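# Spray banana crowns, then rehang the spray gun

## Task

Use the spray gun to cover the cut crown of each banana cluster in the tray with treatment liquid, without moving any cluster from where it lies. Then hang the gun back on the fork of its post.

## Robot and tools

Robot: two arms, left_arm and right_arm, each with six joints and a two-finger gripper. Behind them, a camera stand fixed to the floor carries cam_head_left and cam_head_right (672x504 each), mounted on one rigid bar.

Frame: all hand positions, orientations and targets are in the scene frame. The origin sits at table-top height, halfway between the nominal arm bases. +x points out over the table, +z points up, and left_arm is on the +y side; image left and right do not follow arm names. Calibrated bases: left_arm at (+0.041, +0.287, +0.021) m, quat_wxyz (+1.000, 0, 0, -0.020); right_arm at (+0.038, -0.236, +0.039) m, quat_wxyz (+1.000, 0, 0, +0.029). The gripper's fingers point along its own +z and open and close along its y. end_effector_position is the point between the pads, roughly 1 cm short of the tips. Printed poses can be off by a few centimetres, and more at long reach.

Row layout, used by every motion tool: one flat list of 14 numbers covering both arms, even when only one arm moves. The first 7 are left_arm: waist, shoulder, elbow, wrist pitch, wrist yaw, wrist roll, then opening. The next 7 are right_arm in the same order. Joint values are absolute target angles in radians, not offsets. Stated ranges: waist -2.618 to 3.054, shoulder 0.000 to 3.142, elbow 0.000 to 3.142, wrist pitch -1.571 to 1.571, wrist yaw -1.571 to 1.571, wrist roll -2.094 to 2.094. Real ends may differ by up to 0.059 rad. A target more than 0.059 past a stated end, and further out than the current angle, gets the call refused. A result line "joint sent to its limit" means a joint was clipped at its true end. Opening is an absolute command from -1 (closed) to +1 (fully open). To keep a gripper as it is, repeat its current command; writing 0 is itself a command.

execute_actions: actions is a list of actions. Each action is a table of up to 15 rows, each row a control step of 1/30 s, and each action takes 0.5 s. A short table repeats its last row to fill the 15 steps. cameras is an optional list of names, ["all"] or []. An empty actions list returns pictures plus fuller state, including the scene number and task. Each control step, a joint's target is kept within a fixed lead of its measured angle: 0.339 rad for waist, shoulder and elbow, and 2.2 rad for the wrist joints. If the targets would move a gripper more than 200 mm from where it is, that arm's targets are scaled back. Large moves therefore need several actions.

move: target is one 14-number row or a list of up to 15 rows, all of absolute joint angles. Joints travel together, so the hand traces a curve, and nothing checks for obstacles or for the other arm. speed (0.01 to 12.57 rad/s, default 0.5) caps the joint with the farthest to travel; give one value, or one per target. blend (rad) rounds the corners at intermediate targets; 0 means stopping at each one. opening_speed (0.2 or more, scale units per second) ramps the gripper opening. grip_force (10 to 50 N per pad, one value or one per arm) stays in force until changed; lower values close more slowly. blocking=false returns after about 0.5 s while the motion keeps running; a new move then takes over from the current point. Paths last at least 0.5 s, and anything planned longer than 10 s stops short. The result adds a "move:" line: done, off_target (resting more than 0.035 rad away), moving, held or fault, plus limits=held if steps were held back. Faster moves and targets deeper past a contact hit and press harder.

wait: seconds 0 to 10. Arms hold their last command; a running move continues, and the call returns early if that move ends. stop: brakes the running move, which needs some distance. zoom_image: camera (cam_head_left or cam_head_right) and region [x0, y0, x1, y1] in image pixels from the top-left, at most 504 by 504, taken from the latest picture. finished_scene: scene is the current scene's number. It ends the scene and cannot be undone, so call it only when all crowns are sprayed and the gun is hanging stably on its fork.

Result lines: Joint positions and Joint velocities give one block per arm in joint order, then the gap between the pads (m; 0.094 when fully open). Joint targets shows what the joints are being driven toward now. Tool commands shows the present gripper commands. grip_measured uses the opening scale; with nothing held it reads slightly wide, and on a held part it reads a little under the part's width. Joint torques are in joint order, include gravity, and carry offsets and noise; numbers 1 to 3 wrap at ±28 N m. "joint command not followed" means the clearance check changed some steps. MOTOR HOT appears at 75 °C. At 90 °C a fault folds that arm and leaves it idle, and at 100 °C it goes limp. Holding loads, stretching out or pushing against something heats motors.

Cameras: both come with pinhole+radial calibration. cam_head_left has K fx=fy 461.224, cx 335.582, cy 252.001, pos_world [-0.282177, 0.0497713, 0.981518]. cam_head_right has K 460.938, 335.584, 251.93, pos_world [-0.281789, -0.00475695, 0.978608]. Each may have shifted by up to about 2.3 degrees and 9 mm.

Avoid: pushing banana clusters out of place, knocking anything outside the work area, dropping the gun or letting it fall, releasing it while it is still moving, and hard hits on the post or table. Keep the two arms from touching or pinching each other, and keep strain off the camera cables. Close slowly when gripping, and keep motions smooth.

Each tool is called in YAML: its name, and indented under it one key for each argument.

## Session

execute_actions:
  actions: []

zoom_image:
  camera: "cam_head_left"
  region: [90, 70, 210, 160]

Scene clock: 0.00 s.
left_arm: end_effector_position=(+0.4365, +0.2849, +0.1505) grip_measured=+1.000 end_effector_quat_wxyz=(+0.647, +0.010, +0.762, -0.011) | right_arm: end_effector_position=(+0.4447, -0.2204, +0.1565) grip_measured=+1.000 end_effector_quat_wxyz=(+0.619, +0.010, +0.785, -0.042)
Joint positions: left_arm=[0.051 1.543 0.3 1.08 0.042 0.003 0.094] | right_arm=[0.063 1.577 0.373 0.967 0.196 -0.009 0.094]
Joint velocities: within noise
Joint torques (N m): no reading
Motor temperatures (°C): left_arm=[27 27 32 37 26 26 26] | right_arm=[26 25 39 33 29 24 28]
Heat: left arm: 37 °C; right arm: 39 °C.
Joint targets: left_arm=[0.051 1.539 0.304 1.075 0.042 0.003] | right_arm=[0.063 1.576 0.374 0.953 0.197 -0.008]
Tool commands: left_gripper/opening=+1.0 right_gripper/opening=+1.0

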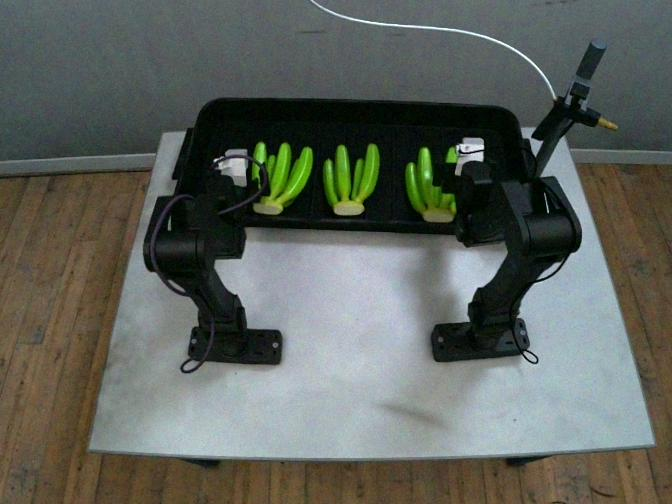

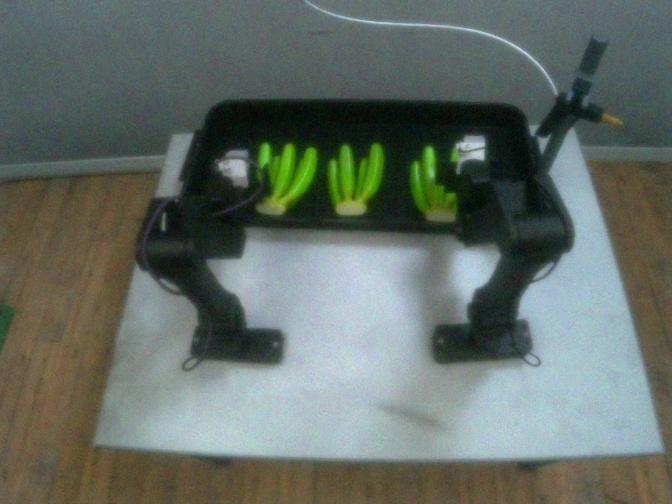

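Scaled by 4.200 from the camera's 672x504 image, which has a finer 960x720 frame.

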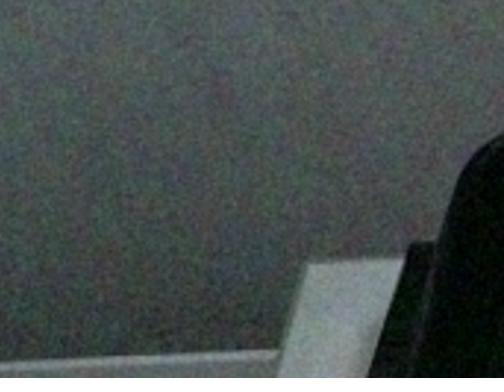

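execute_actions:
  actions: []

zoom_image:
  camera: "cam_head_left"
  region: [530, 70, 620, 170]

zoom_image:
  camera: "cam_head_left"
  region: [535, 70, 595, 120]

zoom_image:
  camera: "cam_head_right"
  region: [530, 60, 640, 170]

Scene clock: 7.50 s.
left_arm: end_effector_position=(+0.4365, +0.2849, +0.1505) grip_measured=+1.000 end_effector_quat_wxyz=(+0.647, +0.010, +0.762, -0.011) | right_arm: end_effector_position=(+0.4447, -0.2204, +0.1565) grip_measured=+1.000 end_effector_quat_wxyz=(+0.619, +0.010, +0.785, -0.042)
Joint positions: left_arm=[0.051 1.543 0.3 1.08 0.042 0.003 0.094] | right_arm=[0.063 1.577 0.373 0.967 0.196 -0.009 0.094]
Joint velocities: within noise
Joint torques (N m): left_arm=[0.03 -4.97 6.24 1.68 0 0] | right_arm=[-0.08 -6.08 5.53 1.53 0 0.03]
Motor temperatures (°C): left_arm=[27 28 32 39 26 26 26] | right_arm=[26 25 39 36 29 24 28]
Heat: left arm: 39 °C; right arm: 39 °C.
Joint targets: left_arm=[0.051 1.539 0.304 1.075 0.042 0.003] | right_arm=[0.063 1.576 0.374 0.953 0.197 -0.008]
Tool commands: left_gripper/opening=+1.0 right_gripper/opening=+1.0

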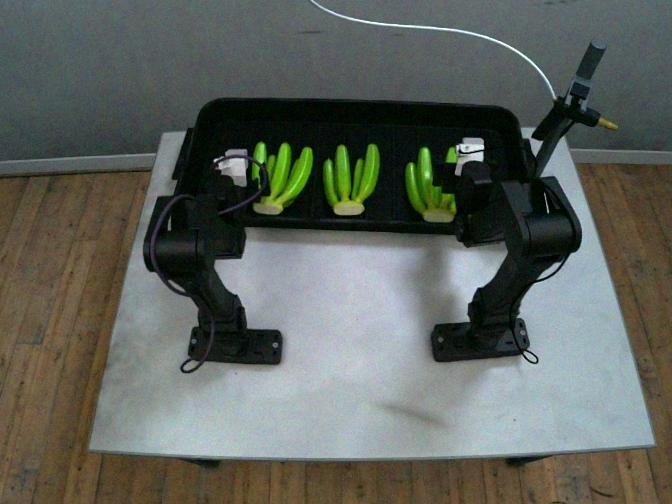

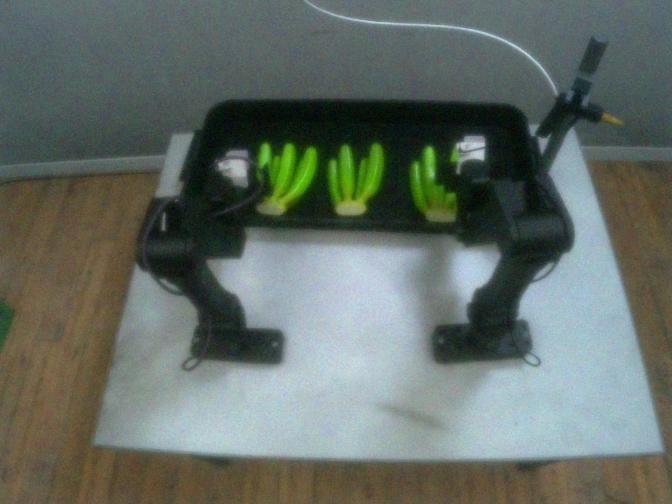

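Scaled by 5.040 from the camera's 672x504 image, which has a finer 960x720 frame.

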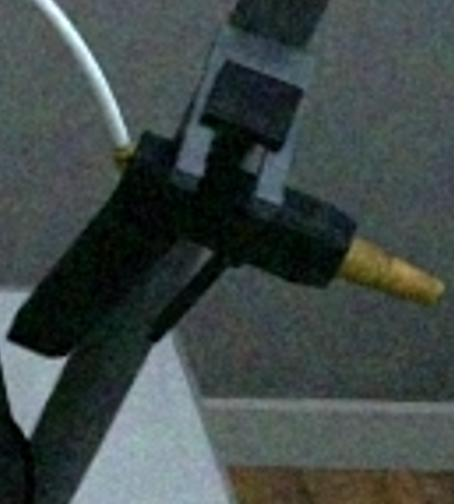

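Scaled by 8.400 from the camera's 672x504 image, which has a finer 960x720 frame.

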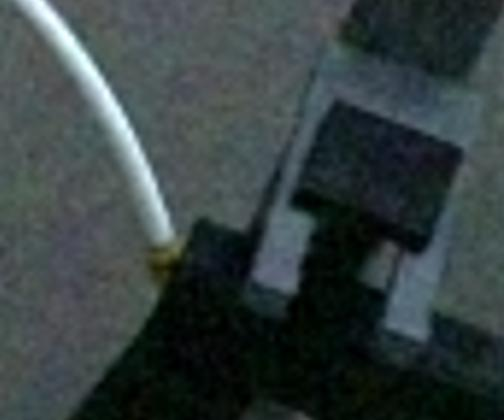

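Scaled by 4.582 from the camera's 672x504 image, which has a finer 960x720 frame.

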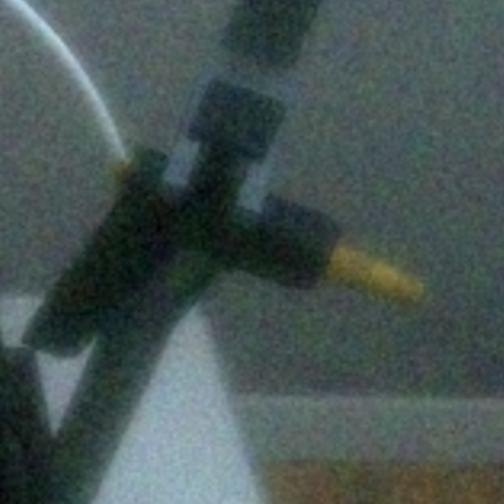

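move:
  target:
    - [0.051,0.9,0.3,0.8,0.0,0.003,0,0.063,1.25,0.40,1.1,0.5,0,1]
    - [1.3,0.8,0.3,0.4,0,0.03,0,0.041,1.235,0.34,1.21,0.91,0.03,1]
  speed: 0.6
  blend: [0.05,0]
  opening_speed: 1
  cameras: ["cam_head_left"]

zoom_image:
  camera: "cam_head_left"
  region: [520, 70, 620, 170]

Scene clock: 68.07 s.
left_arm: end_effector_position=(+0.1445, +0.6009, +0.2345) grip_measured=+0.002 end_effector_quat_wxyz=(+0.536, -0.429, +0.611, +0.393) | right_arm: end_effector_position=(+0.3617, -0.3418, +0.3134) grip_measured=+1.000 end_effector_quat_wxyz=(+0.745, +0.330, +0.541, -0.207)
Joint positions: left_arm=[1.293 0.814 0.3 0.399 0.008 0.021 0.047] | right_arm=[0.049 1.25 0.36 1.212 0.901 0.022 0.094]
Joint torques (N m): left_arm=[0.7 -2.13 8.46 1.78 -0.1 0.1] | right_arm=[-0.62 -4.98 4.6 1.23 -0.06 0.05]
Motor temperatures (°C): left_arm=[27 29 32 42 26 26 26] | right_arm=[26 27 40 41 29 24 28]
Heat: left arm: 42 °C; right arm: 41 °C.
Joint targets: left_arm=[1.300 0.800 0.300 0.400 0.000 0.030] | right_arm=[0.041 1.235 0.340 1.210 0.910 0.030]
move: done
Images, in order (width x height): cam_head_left 672x504.

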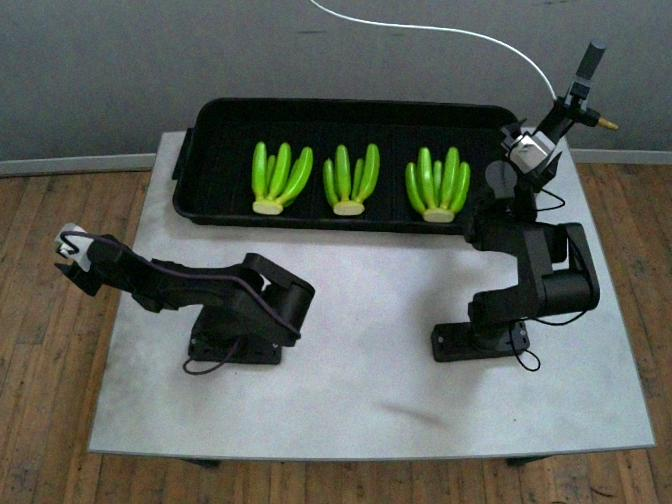

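Scaled by 5.040 from the camera's 672x504 image, which has a finer 960x720 frame.

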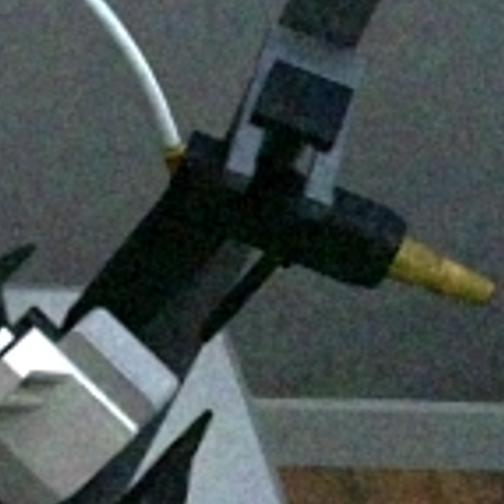

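move:
  target: [1.3,0.8,0.3,0.4,0,0.03,0,-0.135,1.41,0.45,1.25,0.725,0.03,1]
  speed: 0.3
  cameras: ["cam_head_left"]

zoom_image:
  camera: "cam_head_left"
  region: [520, 70, 620, 170]

Scene clock: 83.27 s.
left_arm: end_effector_position=(+0.1445, +0.6009, +0.2344) grip_measured=+0.002 end_effector_quat_wxyz=(+0.536, -0.429, +0.611, +0.393) | right_arm: end_effector_position=(+0.3874, -0.3803, +0.3069) grip_measured=+1.000 end_effector_quat_wxyz=(+0.741, +0.313, +0.547, -0.233)
Joint positions: left_arm=[1.293 0.814 0.3 0.398 0.008 0.021 0.047] | right_arm=[-0.128 1.398 0.428 1.253 0.734 0.022 0.094]
Joint torques (N m): left_arm=[0.69 -2.09 8.5 1.77 -0.11 0.11] | right_arm=[-0.58 -3.93 7.84 1.31 -0.18 0.04]
Heat: left arm: 42 °C; right arm: 40 °C.
Joint targets: left_arm=[1.300 0.800 0.300 0.400 0.000 0.030] | right_arm=[-0.135 1.410 0.450 1.250 0.725 0.030]
move: done
Images, in order (width x height): cam_head_left 672x504.

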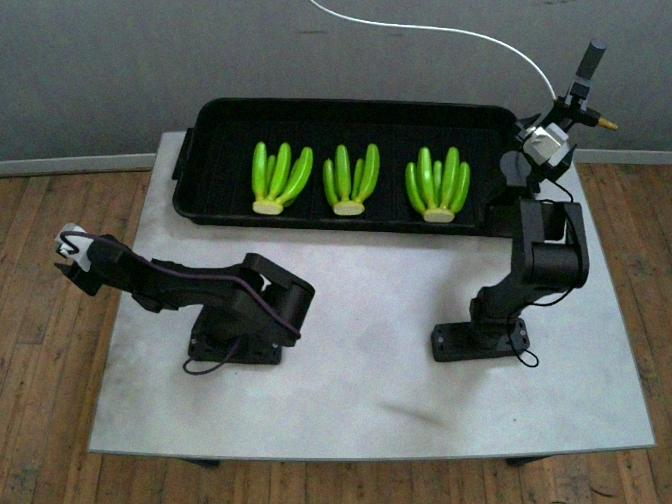

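Scaled by 5.040 from the camera's 672x504 image, which has a finer 960x720 frame.

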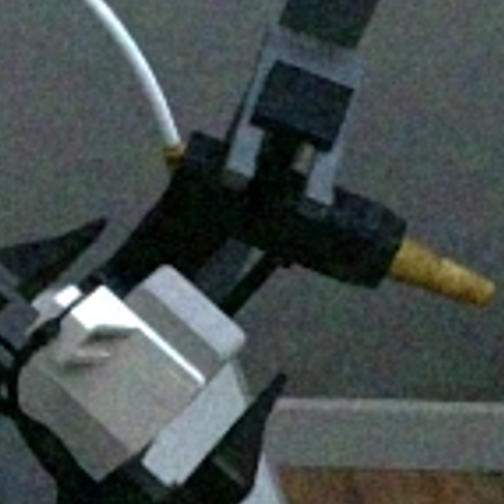

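move:
  target: [1.3,0.8,0.3,0.4,0,0.03,0,-0.210,1.515,0.545,1.25,0.652,0.03,1]
  speed: 0.2
  cameras: ["cam_head_left"]

zoom_image:
  camera: "cam_head_left"
  region: [520, 70, 620, 170]

Scene clock: 90.77 s.
left_arm: end_effector_position=(+0.1445, +0.6009, +0.2344) grip_measured=+0.002 end_effector_quat_wxyz=(+0.536, -0.429, +0.611, +0.393) | right_arm: end_effector_position=(+0.4108, -0.4008, +0.3100) grip_measured=+1.000 end_effector_quat_wxyz=(+0.741, +0.305, +0.546, -0.241)
Joint positions: left_arm=[1.293 0.814 0.3 0.398 0.008 0.021 0.047] | right_arm=[-0.203 1.501 0.523 1.255 0.661 0.022 0.094]
Joint torques (N m): left_arm=[0.68 -2.02 8.49 1.74 -0.1 0.11] | right_arm=[-0.8 -4.64 7.8 1.32 -0.2 0.07]
Heat: left arm: 42 °C; right arm: 40 °C.
Joint targets: left_arm=[1.300 0.800 0.300 0.400 0.000 0.030] | right_arm=[-0.210 1.515 0.545 1.250 0.652 0.030]
move: done
Images, in order (width x height): cam_head_left 672x504.

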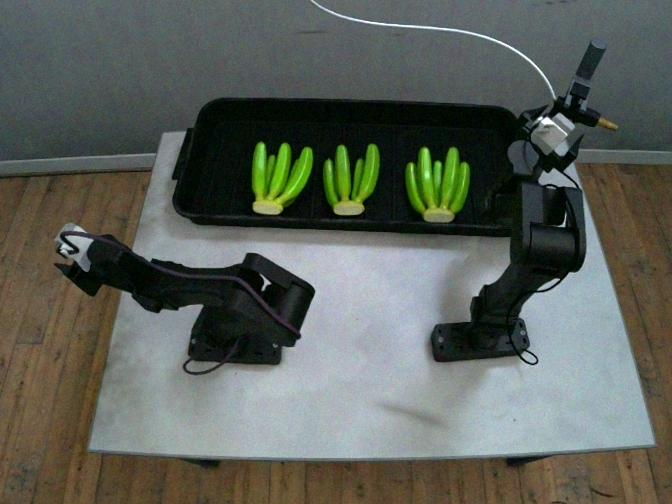

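Scaled by 5.040 from the camera's 672x504 image, which has a finer 960x720 frame.

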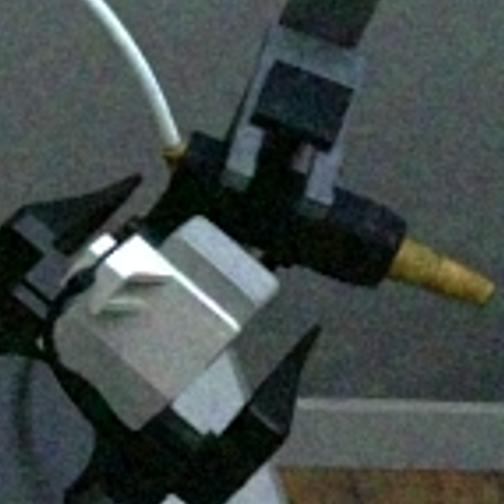

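move:
  target: [1.3,0.8,0.3,0.4,0,0.03,0,-0.258,1.578,0.598,1.215,0.602,0.03,1]
  speed: 0.15
  cameras: ["cam_head_left"]

zoom_image:
  camera: "cam_head_left"
  region: [520, 70, 620, 170]

Scene clock: 100.67 s.
left_arm: end_effector_position=(+0.1445, +0.6009, +0.2344) grip_measured=+0.002 end_effector_quat_wxyz=(+0.536, -0.429, +0.611, +0.393) | right_arm: end_effector_position=(+0.4250, -0.4151, +0.3046) grip_measured=+1.000 end_effector_quat_wxyz=(+0.735, +0.298, +0.556, -0.247)
Joint positions: left_arm=[1.293 0.814 0.3 0.398 0.008 0.021 0.047] | right_arm=[-0.25 1.562 0.575 1.237 0.61 0.022 0.094]
Joint torques (N m): left_arm=[0.77 -2.04 8.46 1.75 -0.08 0.11] | right_arm=[-0.55 -5.19 7.99 1.2 -0.19 0.05]
Heat: left arm: 42 °C; right arm: 40 °C.
Joint targets: left_arm=[1.300 0.800 0.300 0.400 0.000 0.030] | right_arm=[-0.258 1.578 0.598 1.215 0.602 0.030]
move: done
Images, in order (width x height): cam_head_left 672x504.

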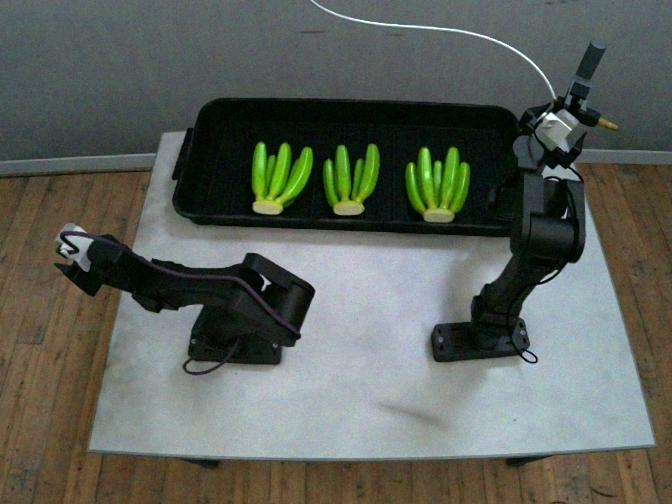

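Scaled by 5.040 from the camera's 672x504 image, which has a finer 960x720 frame.

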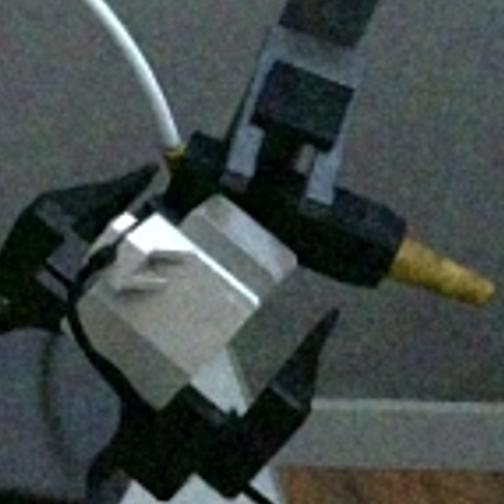

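move:
  target: [1.3,0.8,0.3,0.4,0,0.03,0,-0.258,1.578,0.598,1.215,0.602,0.03,-0.6]
  grip_force: [25, 28]
  cameras: ["cam_head_left"]

wait:
  seconds: 3
  cameras: ["cam_head_left"]

zoom_image:
  camera: "cam_head_left"
  region: [520, 70, 620, 170]

Scene clock: 115.10 s.
left_arm: end_effector_position=(+0.1445, +0.6009, +0.2344) grip_measured=+0.002 end_effector_quat_wxyz=(+0.536, -0.429, +0.611, +0.393) | right_arm: end_effector_position=(+0.4265, -0.4137, +0.3047) grip_measured=+0.026 end_effector_quat_wxyz=(+0.736, +0.294, +0.558, -0.244)
Joint positions: left_arm=[1.293 0.814 0.3 0.398 0.008 0.021 0.047] | right_arm=[-0.25 1.562 0.575 1.236 0.599 0.022 0.048]
Joint torques (N m): left_arm=[0.72 -2.09 8.47 1.74 -0.08 0.11] | right_arm=[-0.47 -5.27 8.1 1.25 -0.06 0.1]
Heat: left arm: 42 °C; right arm: 43 °C.
Joint targets: left_arm=[1.300 0.800 0.300 0.400 0.000 0.030] | right_arm=[-0.258 1.578 0.598 1.215 0.602 0.030]
grip_force (N): 25, 28
move: done
Images, in order (width x height): cam_head_left 672x504.

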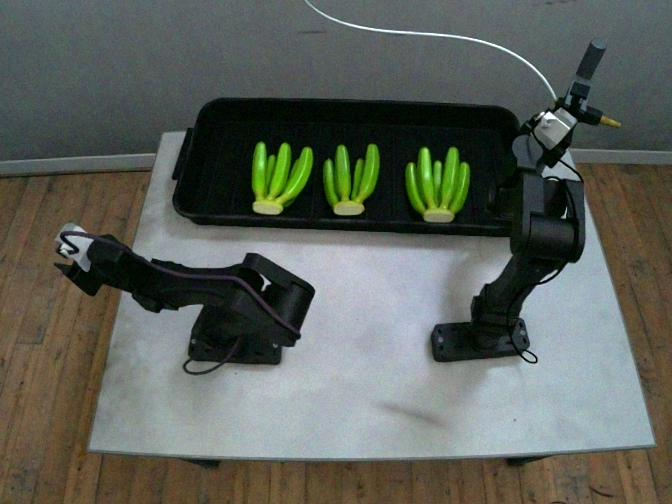

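Scene clock: 118.10 s.
left_arm: end_effector_position=(+0.1445, +0.6009, +0.2344) grip_measured=+0.002 end_effector_quat_wxyz=(+0.536, -0.429, +0.611, +0.393) | right_arm: end_effector_position=(+0.4268, -0.4135, +0.3050) grip_measured=-0.036 end_effector_quat_wxyz=(+0.737, +0.294, +0.558, -0.244)
Joint positions: left_arm=[1.293 0.814 0.3 0.398 0.008 0.021 0.047] | right_arm=[-0.25 1.562 0.576 1.236 0.597 0.022 0.045]
Joint torques (N m): left_arm=[0.75 -2.11 8.58 1.76 -0.11 0.11] | right_arm=[-0.81 -5.07 7.58 1.23 -0.08 0.12]
Heat: left arm: 42 °C; right arm: 43 °C.
Joint targets: left_arm=[1.300 0.800 0.300 0.400 0.000 0.030] | right_arm=[-0.258 1.578 0.598 1.215 0.602 0.030]
Tool commands: left_gripper/opening=+0.0 right_gripper/opening=-0.6
grip_force (N): 25, 28
wait: 3.00 s; at rest by 0.17 s
Images, in order (width x height): cam_head_left 672x504.

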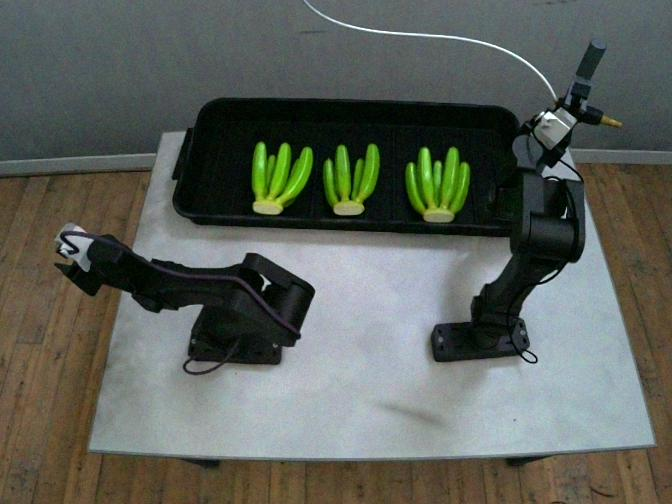

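Scaled by 5.040 from the camera's 672x504 image, which has a finer 960x720 frame.

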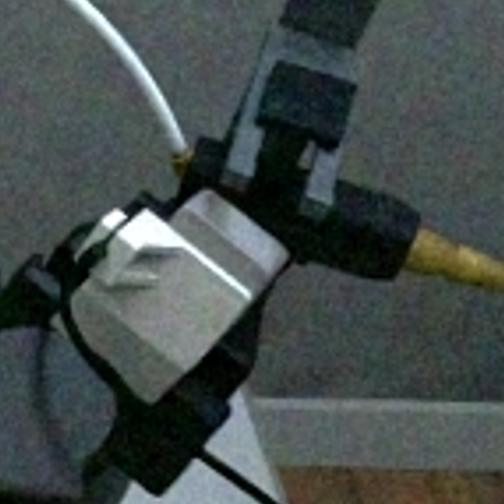

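wait:
  seconds: 1.5
  cameras: ["cam_head_left"]

zoom_image:
  camera: "cam_head_left"
  region: [500, 70, 640, 190]

Scene clock: 145.17 s.
left_arm: end_effector_position=(+0.1445, +0.6009, +0.2344) grip_measured=+0.002 end_effector_quat_wxyz=(+0.536, -0.429, +0.611, +0.393) | right_arm: end_effector_position=(+0.4268, -0.4135, +0.3048) grip_measured=-0.099 end_effector_quat_wxyz=(+0.737, +0.294, +0.558, -0.243)
Joint positions: left_arm=[1.293 0.814 0.3 0.398 0.008 0.021 0.047] | right_arm=[-0.25 1.562 0.576 1.235 0.597 0.024 0.042]
Joint torques (N m): left_arm=[0.65 -2.11 8.51 1.75 -0.11 0.12] | right_arm=[-0.69 -5.05 7.91 1.27 -0.1 0.06]
Heat: left arm: 42 °C; right arm: 44 °C.
Joint targets: left_arm=[1.300 0.800 0.300 0.400 0.000 0.030] | right_arm=[-0.258 1.578 0.598 1.215 0.602 0.030]
Tool commands: left_gripper/opening=+0.0 right_gripper/opening=-0.6
grip_force (N): 25, 28
wait: 1.50 s; at rest from the start
Images, in order (width x height): cam_head_left 672x504.

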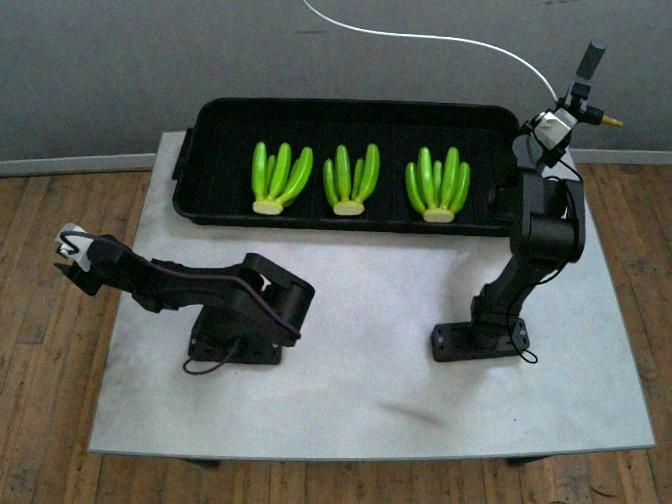

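Scaled by 3.600 from the camera's 672x504 image, which has a finer 960x720 frame.

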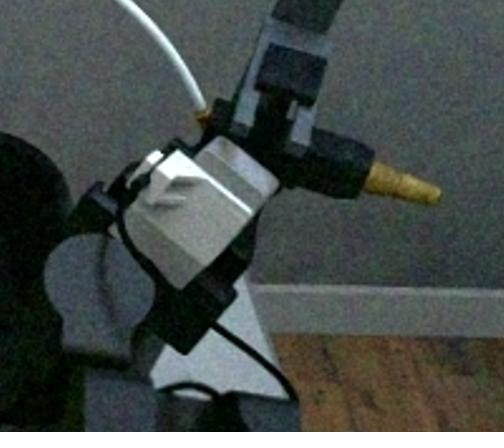

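move:
  target: [1.3,0.8,0.3,0.4,0,0.03,0,-0.252,1.527,0.617,1.22,0.602,0.03,-0.6]
  speed: 0.1

zoom_image:
  camera: "cam_head_left"
  region: [520, 70, 620, 170]

Scene clock: 160.73 s.
left_arm: end_effector_position=(+0.1445, +0.6009, +0.2344) grip_measured=+0.002 end_effector_quat_wxyz=(+0.536, -0.429, +0.611, +0.393) | right_arm: end_effector_position=(+0.4280, -0.4138, +0.3059) grip_measured=-0.102 end_effector_quat_wxyz=(+0.734, +0.294, +0.561, -0.244)
Joint positions: left_arm=[1.293 0.814 0.3 0.398 0.008 0.021 0.047] | right_arm=[-0.25 1.556 0.585 1.212 0.598 0.025 0.042]
Joint torques (N m): left_arm=[0.69 -1.98 8.46 1.75 -0.09 0.11] | right_arm=[-0.28 -9.24 8.68 1.53 -0.04 0.06]
Heat: left arm: 42 °C; right arm: 44 °C.
Joint targets: left_arm=[1.300 0.800 0.300 0.400 0.000 0.030] | right_arm=[-0.252 1.527 0.617 1.220 0.602 0.030]
grip_force (N): 25, 28
move: done

Scaled by 5.040 from the camera's 672x504 image, which has a finer 960x720 frame.
This view is cut from an older image: the scene may have changed since it was taken.

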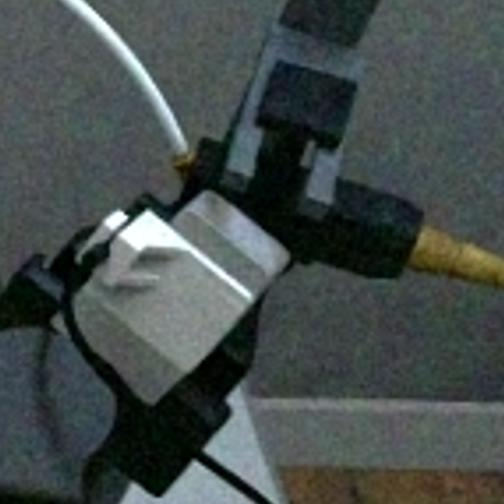

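move:
  target: [1.3,0.8,0.3,0.4,0,0.03,0,-0.252,1.512,0.638,1.195,0.602,0.03,-0.6]
  speed: 0.1
  cameras: ["cam_head_left"]

zoom_image:
  camera: "cam_head_left"
  region: [520, 70, 620, 170]

Scene clock: 167.27 s.
left_arm: end_effector_position=(+0.1445, +0.6009, +0.2344) grip_measured=+0.002 end_effector_quat_wxyz=(+0.536, -0.429, +0.611, +0.393) | right_arm: end_effector_position=(+0.4296, -0.4142, +0.3135) grip_measured=-0.104 end_effector_quat_wxyz=(+0.736, +0.295, +0.559, -0.243)
Joint positions: left_arm=[1.293 0.814 0.3 0.398 0.008 0.021 0.047] | right_arm=[-0.25 1.541 0.605 1.181 0.598 0.025 0.042]
Joint torques (N m): left_arm=[0.75 -2.14 8.57 1.73 -0.09 0.12] | right_arm=[-0.34 -9.06 8.9 1.59 -0.07 0.09]
Heat: left arm: 42 °C; right arm: 44 °C.
Joint targets: left_arm=[1.300 0.800 0.300 0.400 0.000 0.030] | right_arm=[-0.252 1.512 0.638 1.195 0.602 0.030]
grip_force (N): 25, 28
move: done
Images, in order (width x height): cam_head_left 672x504.

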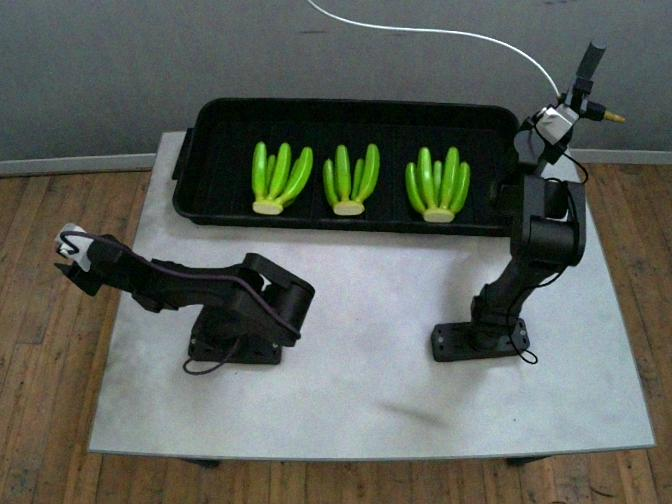

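Scaled by 5.040 from the camera's 672x504 image, which has a finer 960x720 frame.

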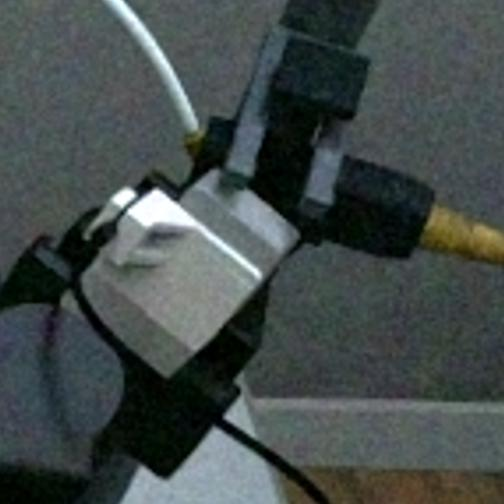

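move:
  target: [1.3,0.8,0.3,0.4,0,0.03,0,-0.203,1.392,0.515,1.185,0.645,0.03,-0.6]
  speed: 0.12
  cameras: ["cam_head_left"]

zoom_image:
  camera: "cam_head_left"
  region: [520, 70, 620, 170]

Scene clock: 187.37 s.
left_arm: end_effector_position=(+0.1445, +0.6009, +0.2344) grip_measured=+0.002 end_effector_quat_wxyz=(+0.536, -0.429, +0.611, +0.393) | right_arm: end_effector_position=(+0.4057, -0.3999, +0.3220) grip_measured=-0.122 end_effector_quat_wxyz=(+0.740, +0.299, +0.553, -0.238)
Joint positions: left_arm=[1.293 0.814 0.3 0.398 0.008 0.021 0.047] | right_arm=[-0.211 1.419 0.527 1.154 0.637 0.026 0.041]
Joint torques (N m): left_arm=[0.69 -2 8.51 1.75 -0.1 0.12] | right_arm=[0.76 -7.88 5.44 1.71 -0.1 0.04]
Heat: left arm: 42 °C; right arm: 44 °C.
Joint targets: left_arm=[1.300 0.800 0.300 0.400 0.000 0.030] | right_arm=[-0.203 1.392 0.515 1.185 0.645 0.030]
grip_force (N): 25, 28
move: done
Images, in order (width x height): cam_head_left 672x504.

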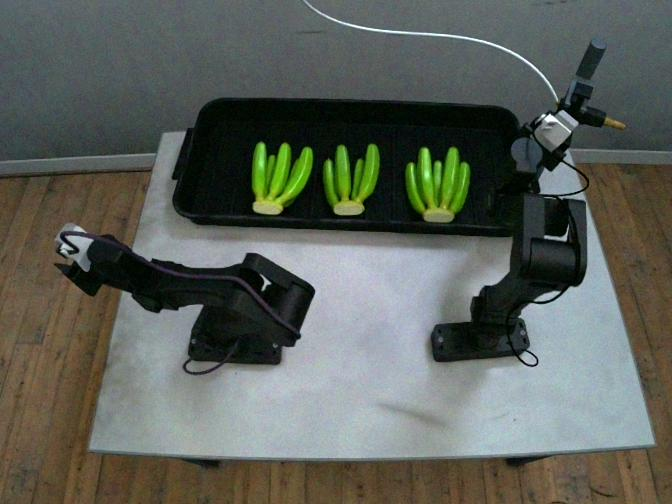

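Scaled by 5.040 from the camera's 672x504 image, which has a finer 960x720 frame.

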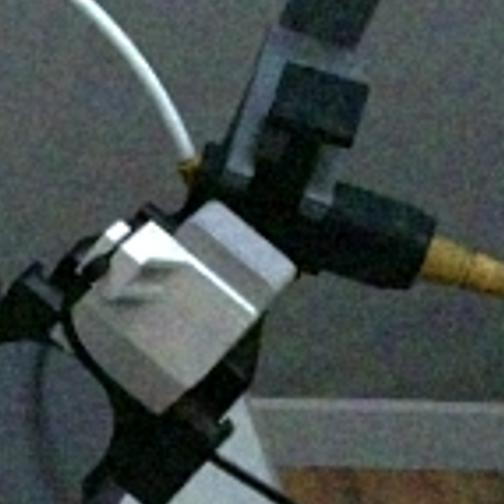

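move:
  target:
    - [1.3,0.8,0.3,0.4,0,0.03,0,-0.203,1.392,0.48,1.205,0.645,0.03,-0.6]
    - [1.3,0.8,0.3,0.4,0,0.03,0,-0.159,1.266,0.393,1.16,0.69,0.03,-0.6]
  speed: 0.12
  cameras: ["cam_head_left"]

zoom_image:
  camera: "cam_head_left"
  region: [520, 70, 620, 170]

Scene clock: 203.60 s.
left_arm: end_effector_position=(+0.1445, +0.6009, +0.2344) grip_measured=+0.002 end_effector_quat_wxyz=(+0.536, -0.429, +0.611, +0.393) | right_arm: end_effector_position=(+0.3751, -0.3860, +0.3148) grip_measured=-0.127 end_effector_quat_wxyz=(+0.739, +0.304, +0.554, -0.235)
Joint positions: left_arm=[1.293 0.814 0.3 0.398 0.008 0.021 0.047] | right_arm=[-0.167 1.29 0.406 1.147 0.683 0.026 0.041]
Joint torques (N m): left_arm=[0.68 -2.17 8.49 1.73 -0.1 0.12] | right_arm=[0.62 -6.41 5.49 1.5 -0.07 0.07]
Heat: left arm: 42 °C; right arm: 42 °C.
Joint targets: left_arm=[1.300 0.800 0.300 0.400 0.000 0.030] | right_arm=[-0.159 1.266 0.393 1.160 0.690 0.030]
grip_force (N): 25, 28
move: done
Images, in order (width x height): cam_head_left 672x504.

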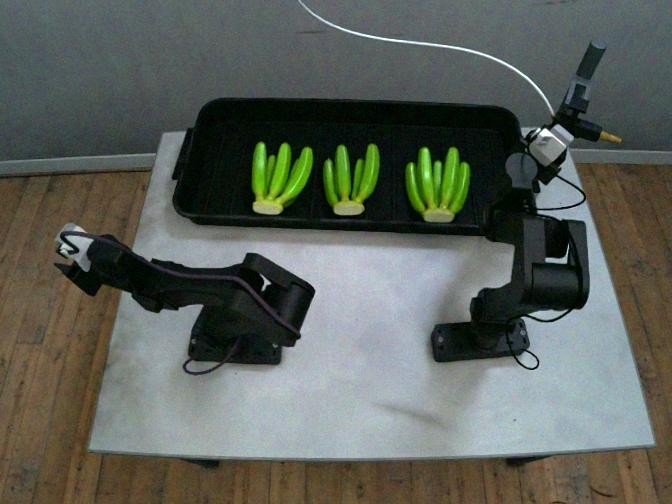

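Scaled by 5.040 from the camera's 672x504 image, which has a finer 960x720 frame.

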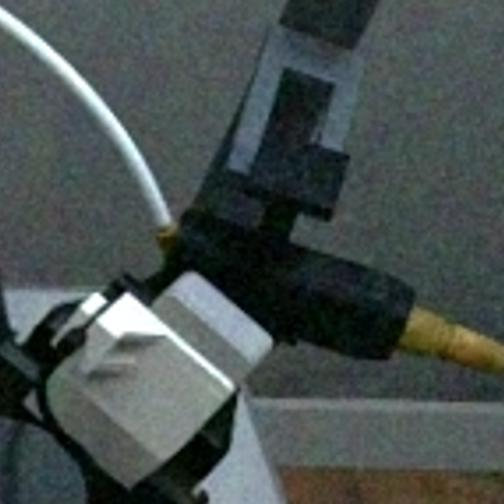

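move:
  target: [1.3,0.8,0.3,0.4,0,0.03,0,-0.076,1.06,0.284,1.065,0.77,0.03,-0.6]
  speed: 0.18
  cameras: ["cam_head_left"]

zoom_image:
  camera: "cam_head_left"
  region: [500, 70, 640, 210]

Scene clock: 210.60 s.
left_arm: end_effector_position=(+0.1445, +0.6009, +0.2344) grip_measured=+0.002 end_effector_quat_wxyz=(+0.536, -0.429, +0.611, +0.393) | right_arm: end_effector_position=(+0.3386, -0.3681, +0.3142) grip_measured=-0.127 end_effector_quat_wxyz=(+0.738, +0.313, +0.553, -0.227)
Joint positions: left_arm=[1.293 0.814 0.3 0.398 0.008 0.021 0.047] | right_arm=[-0.085 1.08 0.297 1.054 0.768 0.026 0.041]
Joint torques (N m): left_arm=[0.64 -2.11 8.53 1.73 -0.1 0.12] | right_arm=[0.65 -4.29 5.79 1.45 -0.12 0.04]
Heat: left arm: 42 °C; right arm: 41 °C.
Joint targets: left_arm=[1.300 0.800 0.300 0.400 0.000 0.030] | right_arm=[-0.076 1.060 0.284 1.065 0.770 0.030]
grip_force (N): 25, 28
move: done
Images, in order (width x height): cam_head_left 672x504.

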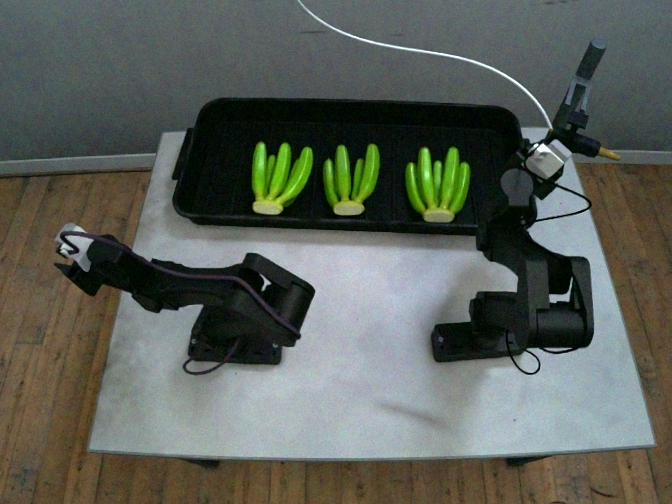

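Scaled by 3.600 from the camera's 672x504 image, which has a finer 960x720 frame.

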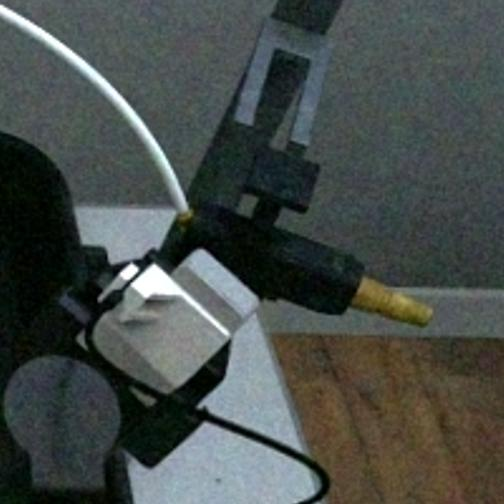

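move:
  target:
    - [1.3,0.8,0.3,0.4,0,0.03,0,0.25,1.03,0.32,1.1,0.95,0.03,-0.6]
    - [1.3,0.8,0.3,0.4,0,0.03,0,1.03,1.115,0.265,1.175,1.285,1.7,-0.6]
  speed: 0.7
  blend: [0.1,0]
  cameras: ["all"]

zoom_image:
  camera: "cam_head_left"
  region: [350, 100, 590, 300]

zoom_image:
  camera: "cam_head_right"
  region: [350, 100, 590, 300]

Scene clock: 242.80 s.
left_arm: end_effector_position=(+0.1445, +0.6009, +0.2344) grip_measured=+0.002 end_effector_quat_wxyz=(+0.536, -0.429, +0.611, +0.393) | right_arm: end_effector_position=(+0.2962, -0.1171, +0.2940) grip_measured=-0.128 end_effector_quat_wxyz=(+0.457, +0.608, +0.289, +0.580)
Joint positions: left_arm=[1.293 0.814 0.3 0.398 0.008 0.021 0.047] | right_arm=[1.023 1.112 0.28 1.17 1.289 1.705 0.041]
Joint torques (N m): left_arm=[0.73 -2.04 8.49 1.75 -0.11 0.11] | right_arm=[0.68 -1.94 5.05 1.09 -0.29 -0.03]
Heat: left arm: 42 °C; right arm: 42 °C.
Joint targets: left_arm=[1.300 0.800 0.300 0.400 0.000 0.030] | right_arm=[1.030 1.115 0.265 1.175 1.285 1.700]
grip_force (N): 25, 28
move: done

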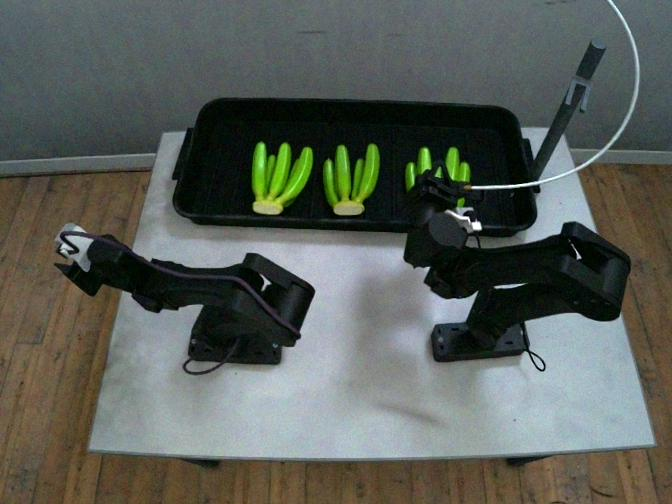

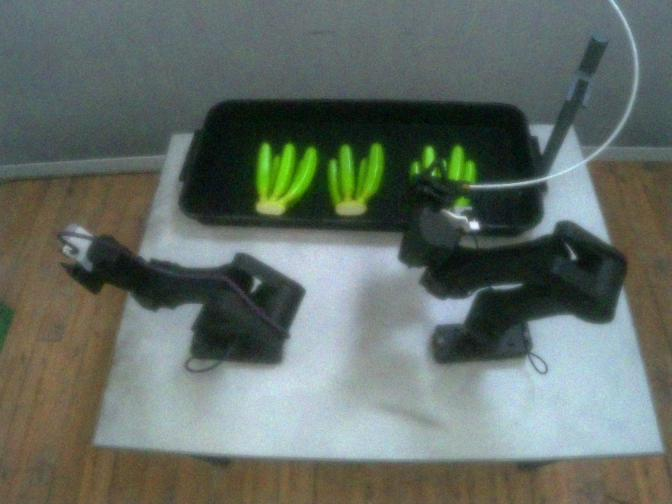

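Scaled by 2.100 from the camera's 672x504 image, which has a finer 960x720 frame.

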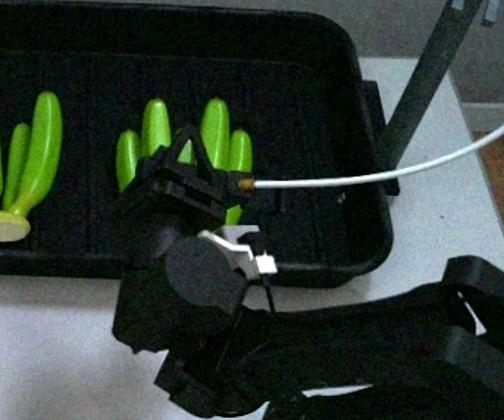

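Scaled by 2.100 from the camera's 672x504 image, which has a finer 960x720 frame.

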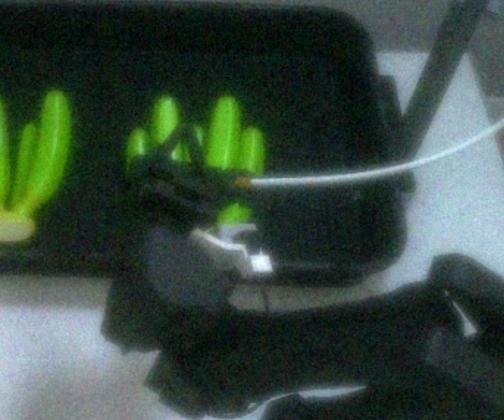

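move:
  target: [1.3,0.8,0.3,0.4,0,0.03,0,1.03,1.105,0.345,1.06,1.285,1.7,-0.6]
  speed: 0.3

move:
  target:
    - [1.3,0.8,0.3,0.4,0,0.03,0,1.03,1.105,0.345,1.19,1.285,1.7,-0.6]
    - [1.3,0.8,0.3,0.4,0,0.03,0,1.03,1.105,0.345,0.93,1.285,1.6,-0.6]
    - [1.3,0.8,0.3,0.4,0,0.03,0,1.03,1.105,0.345,1.06,1.285,1.7,-0.6]
  speed: 0.18
  grip_force: [25, 50]
  cameras: ["cam_head_left"]

zoom_image:
  camera: "cam_head_left"
  region: [350, 100, 590, 300]

Scene clock: 259.53 s.
left_arm: end_effector_position=(+0.1445, +0.6009, +0.2344) grip_measured=+0.002 end_effector_quat_wxyz=(+0.536, -0.429, +0.611, +0.393) | right_arm: end_effector_position=(+0.2995, -0.1112, +0.2957) grip_measured=-0.128 end_effector_quat_wxyz=(+0.468, +0.606, +0.308, +0.566)
Joint positions: left_arm=[1.293 0.814 0.3 0.398 0.008 0.021 0.047] | right_arm=[1.023 1.112 0.318 1.078 1.291 1.708 0.041]
Joint torques (N m): left_arm=[0.68 -1.98 8.53 1.75 -0.09 0.12] | right_arm=[0.84 -2.82 8.57 0.91 -0.23 -0.06]
Heat: left arm: 42 °C; right arm: 41 °C.
Joint targets: left_arm=[1.300 0.800 0.300 0.400 0.000 0.030] | right_arm=[1.030 1.105 0.345 1.060 1.285 1.700]
grip_force (N): 25, 28
move: done

Scene clock: 264.13 s.
left_arm: end_effector_position=(+0.1445, +0.6009, +0.2344) grip_measured=+0.002 end_effector_quat_wxyz=(+0.536, -0.429, +0.611, +0.393) | right_arm: end_effector_position=(+0.2999, -0.1106, +0.2928) grip_measured=-0.153 end_effector_quat_wxyz=(+0.473, +0.604, +0.316, +0.559)
Joint positions: left_arm=[1.293 0.814 0.3 0.398 0.008 0.021 0.047] | right_arm=[1.023 1.112 0.318 1.053 1.292 1.708 0.04]
Joint torques (N m): left_arm=[0.72 -2.14 8.55 1.76 -0.1 0.11] | right_arm=[0.59 -3.06 8.55 1.11 -0.25 -0.07]
Heat: left arm: 42 °C; right arm: 42 °C.
Joint targets: left_arm=[1.300 0.800 0.300 0.400 0.000 0.030] | right_arm=[1.030 1.105 0.345 1.060 1.285 1.700]
grip_force (N): 25, 50
move: done
Images, in order (width x height): cam_head_left 672x504.

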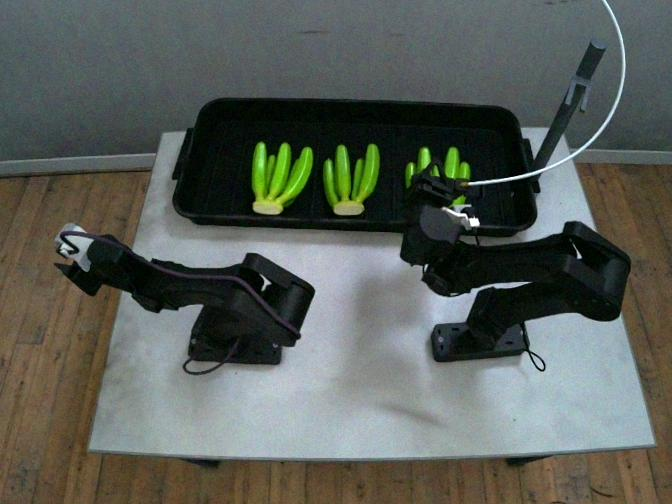

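Scaled by 2.100 from the camera's 672x504 image, which has a finer 960x720 frame.

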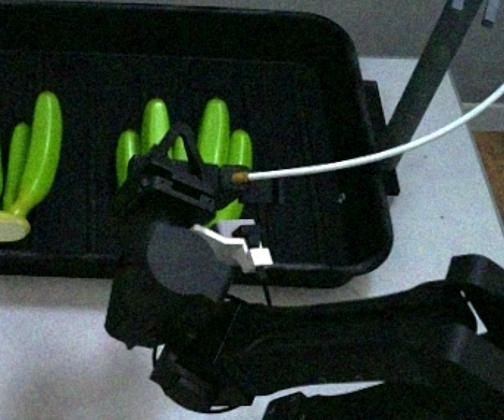

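move:
  target: [1.3,0.8,0.3,0.4,0,0.03,0,1.267,1.685,0.72,1.27,1.118,1.7,-0.6]
  speed: 0.5
  grip_force: [25, 28]
  cameras: ["cam_head_left"]

zoom_image:
  camera: "cam_head_left"
  region: [300, 100, 540, 300]

Scene clock: 277.33 s.
left_arm: end_effector_position=(+0.1445, +0.6009, +0.2344) grip_measured=+0.002 end_effector_quat_wxyz=(+0.536, -0.429, +0.611, +0.393) | right_arm: end_effector_position=(+0.2876, +0.0869, +0.2892) grip_measured=-0.144 end_effector_quat_wxyz=(+0.362, +0.519, +0.417, +0.653)
Joint positions: left_arm=[1.293 0.814 0.3 0.398 0.008 0.021 0.047] | right_arm=[1.264 1.675 0.691 1.256 1.137 1.711 0.04]
Joint torques (N m): left_arm=[0.66 -2.11 8.49 1.74 -0.11 0.1] | right_arm=[0.44 -6.49 8.24 1.3 -0.34 -0.12]
Heat: left arm: 43 °C; right arm: 44 °C.
Joint targets: left_arm=[1.300 0.800 0.300 0.400 0.000 0.030] | right_arm=[1.267 1.685 0.720 1.270 1.118 1.700]
grip_force (N): 25, 28
move: done
Images, in order (width x height): cam_head_left 672x504.

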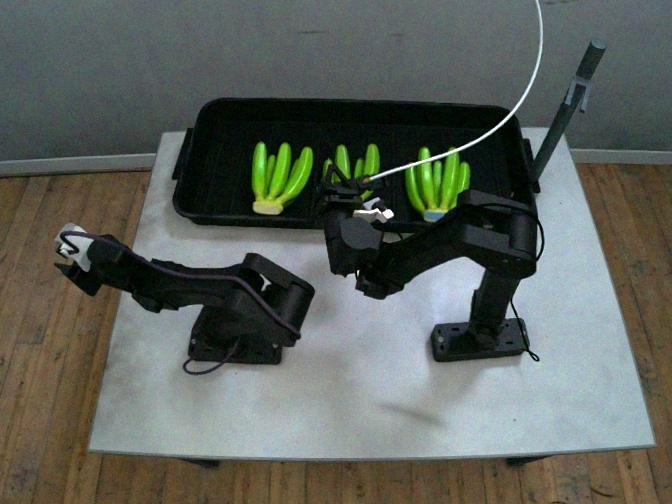

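Scaled by 2.100 from the camera's 672x504 image, which has a finer 960x720 frame.

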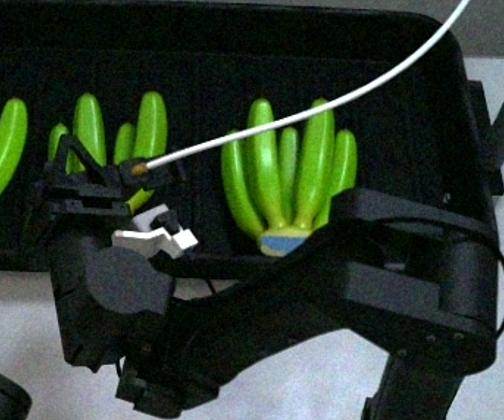

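zoom_image:
  camera: "cam_head_left"
  region: [415, 195, 465, 235]

zoom_image:
  camera: "cam_head_left"
  region: [245, 190, 295, 230]

Scaled by 10.080 from the camera's 672x504 image, which has a finer 960x720 frame.

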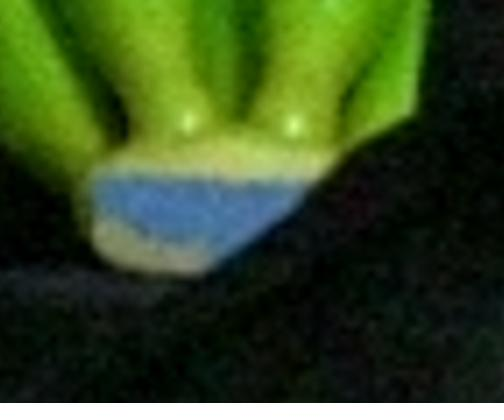

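Scaled by 10.080 from the camera's 672x504 image, which has a finer 960x720 frame.

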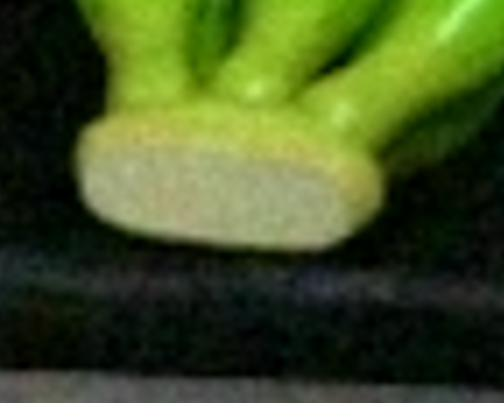

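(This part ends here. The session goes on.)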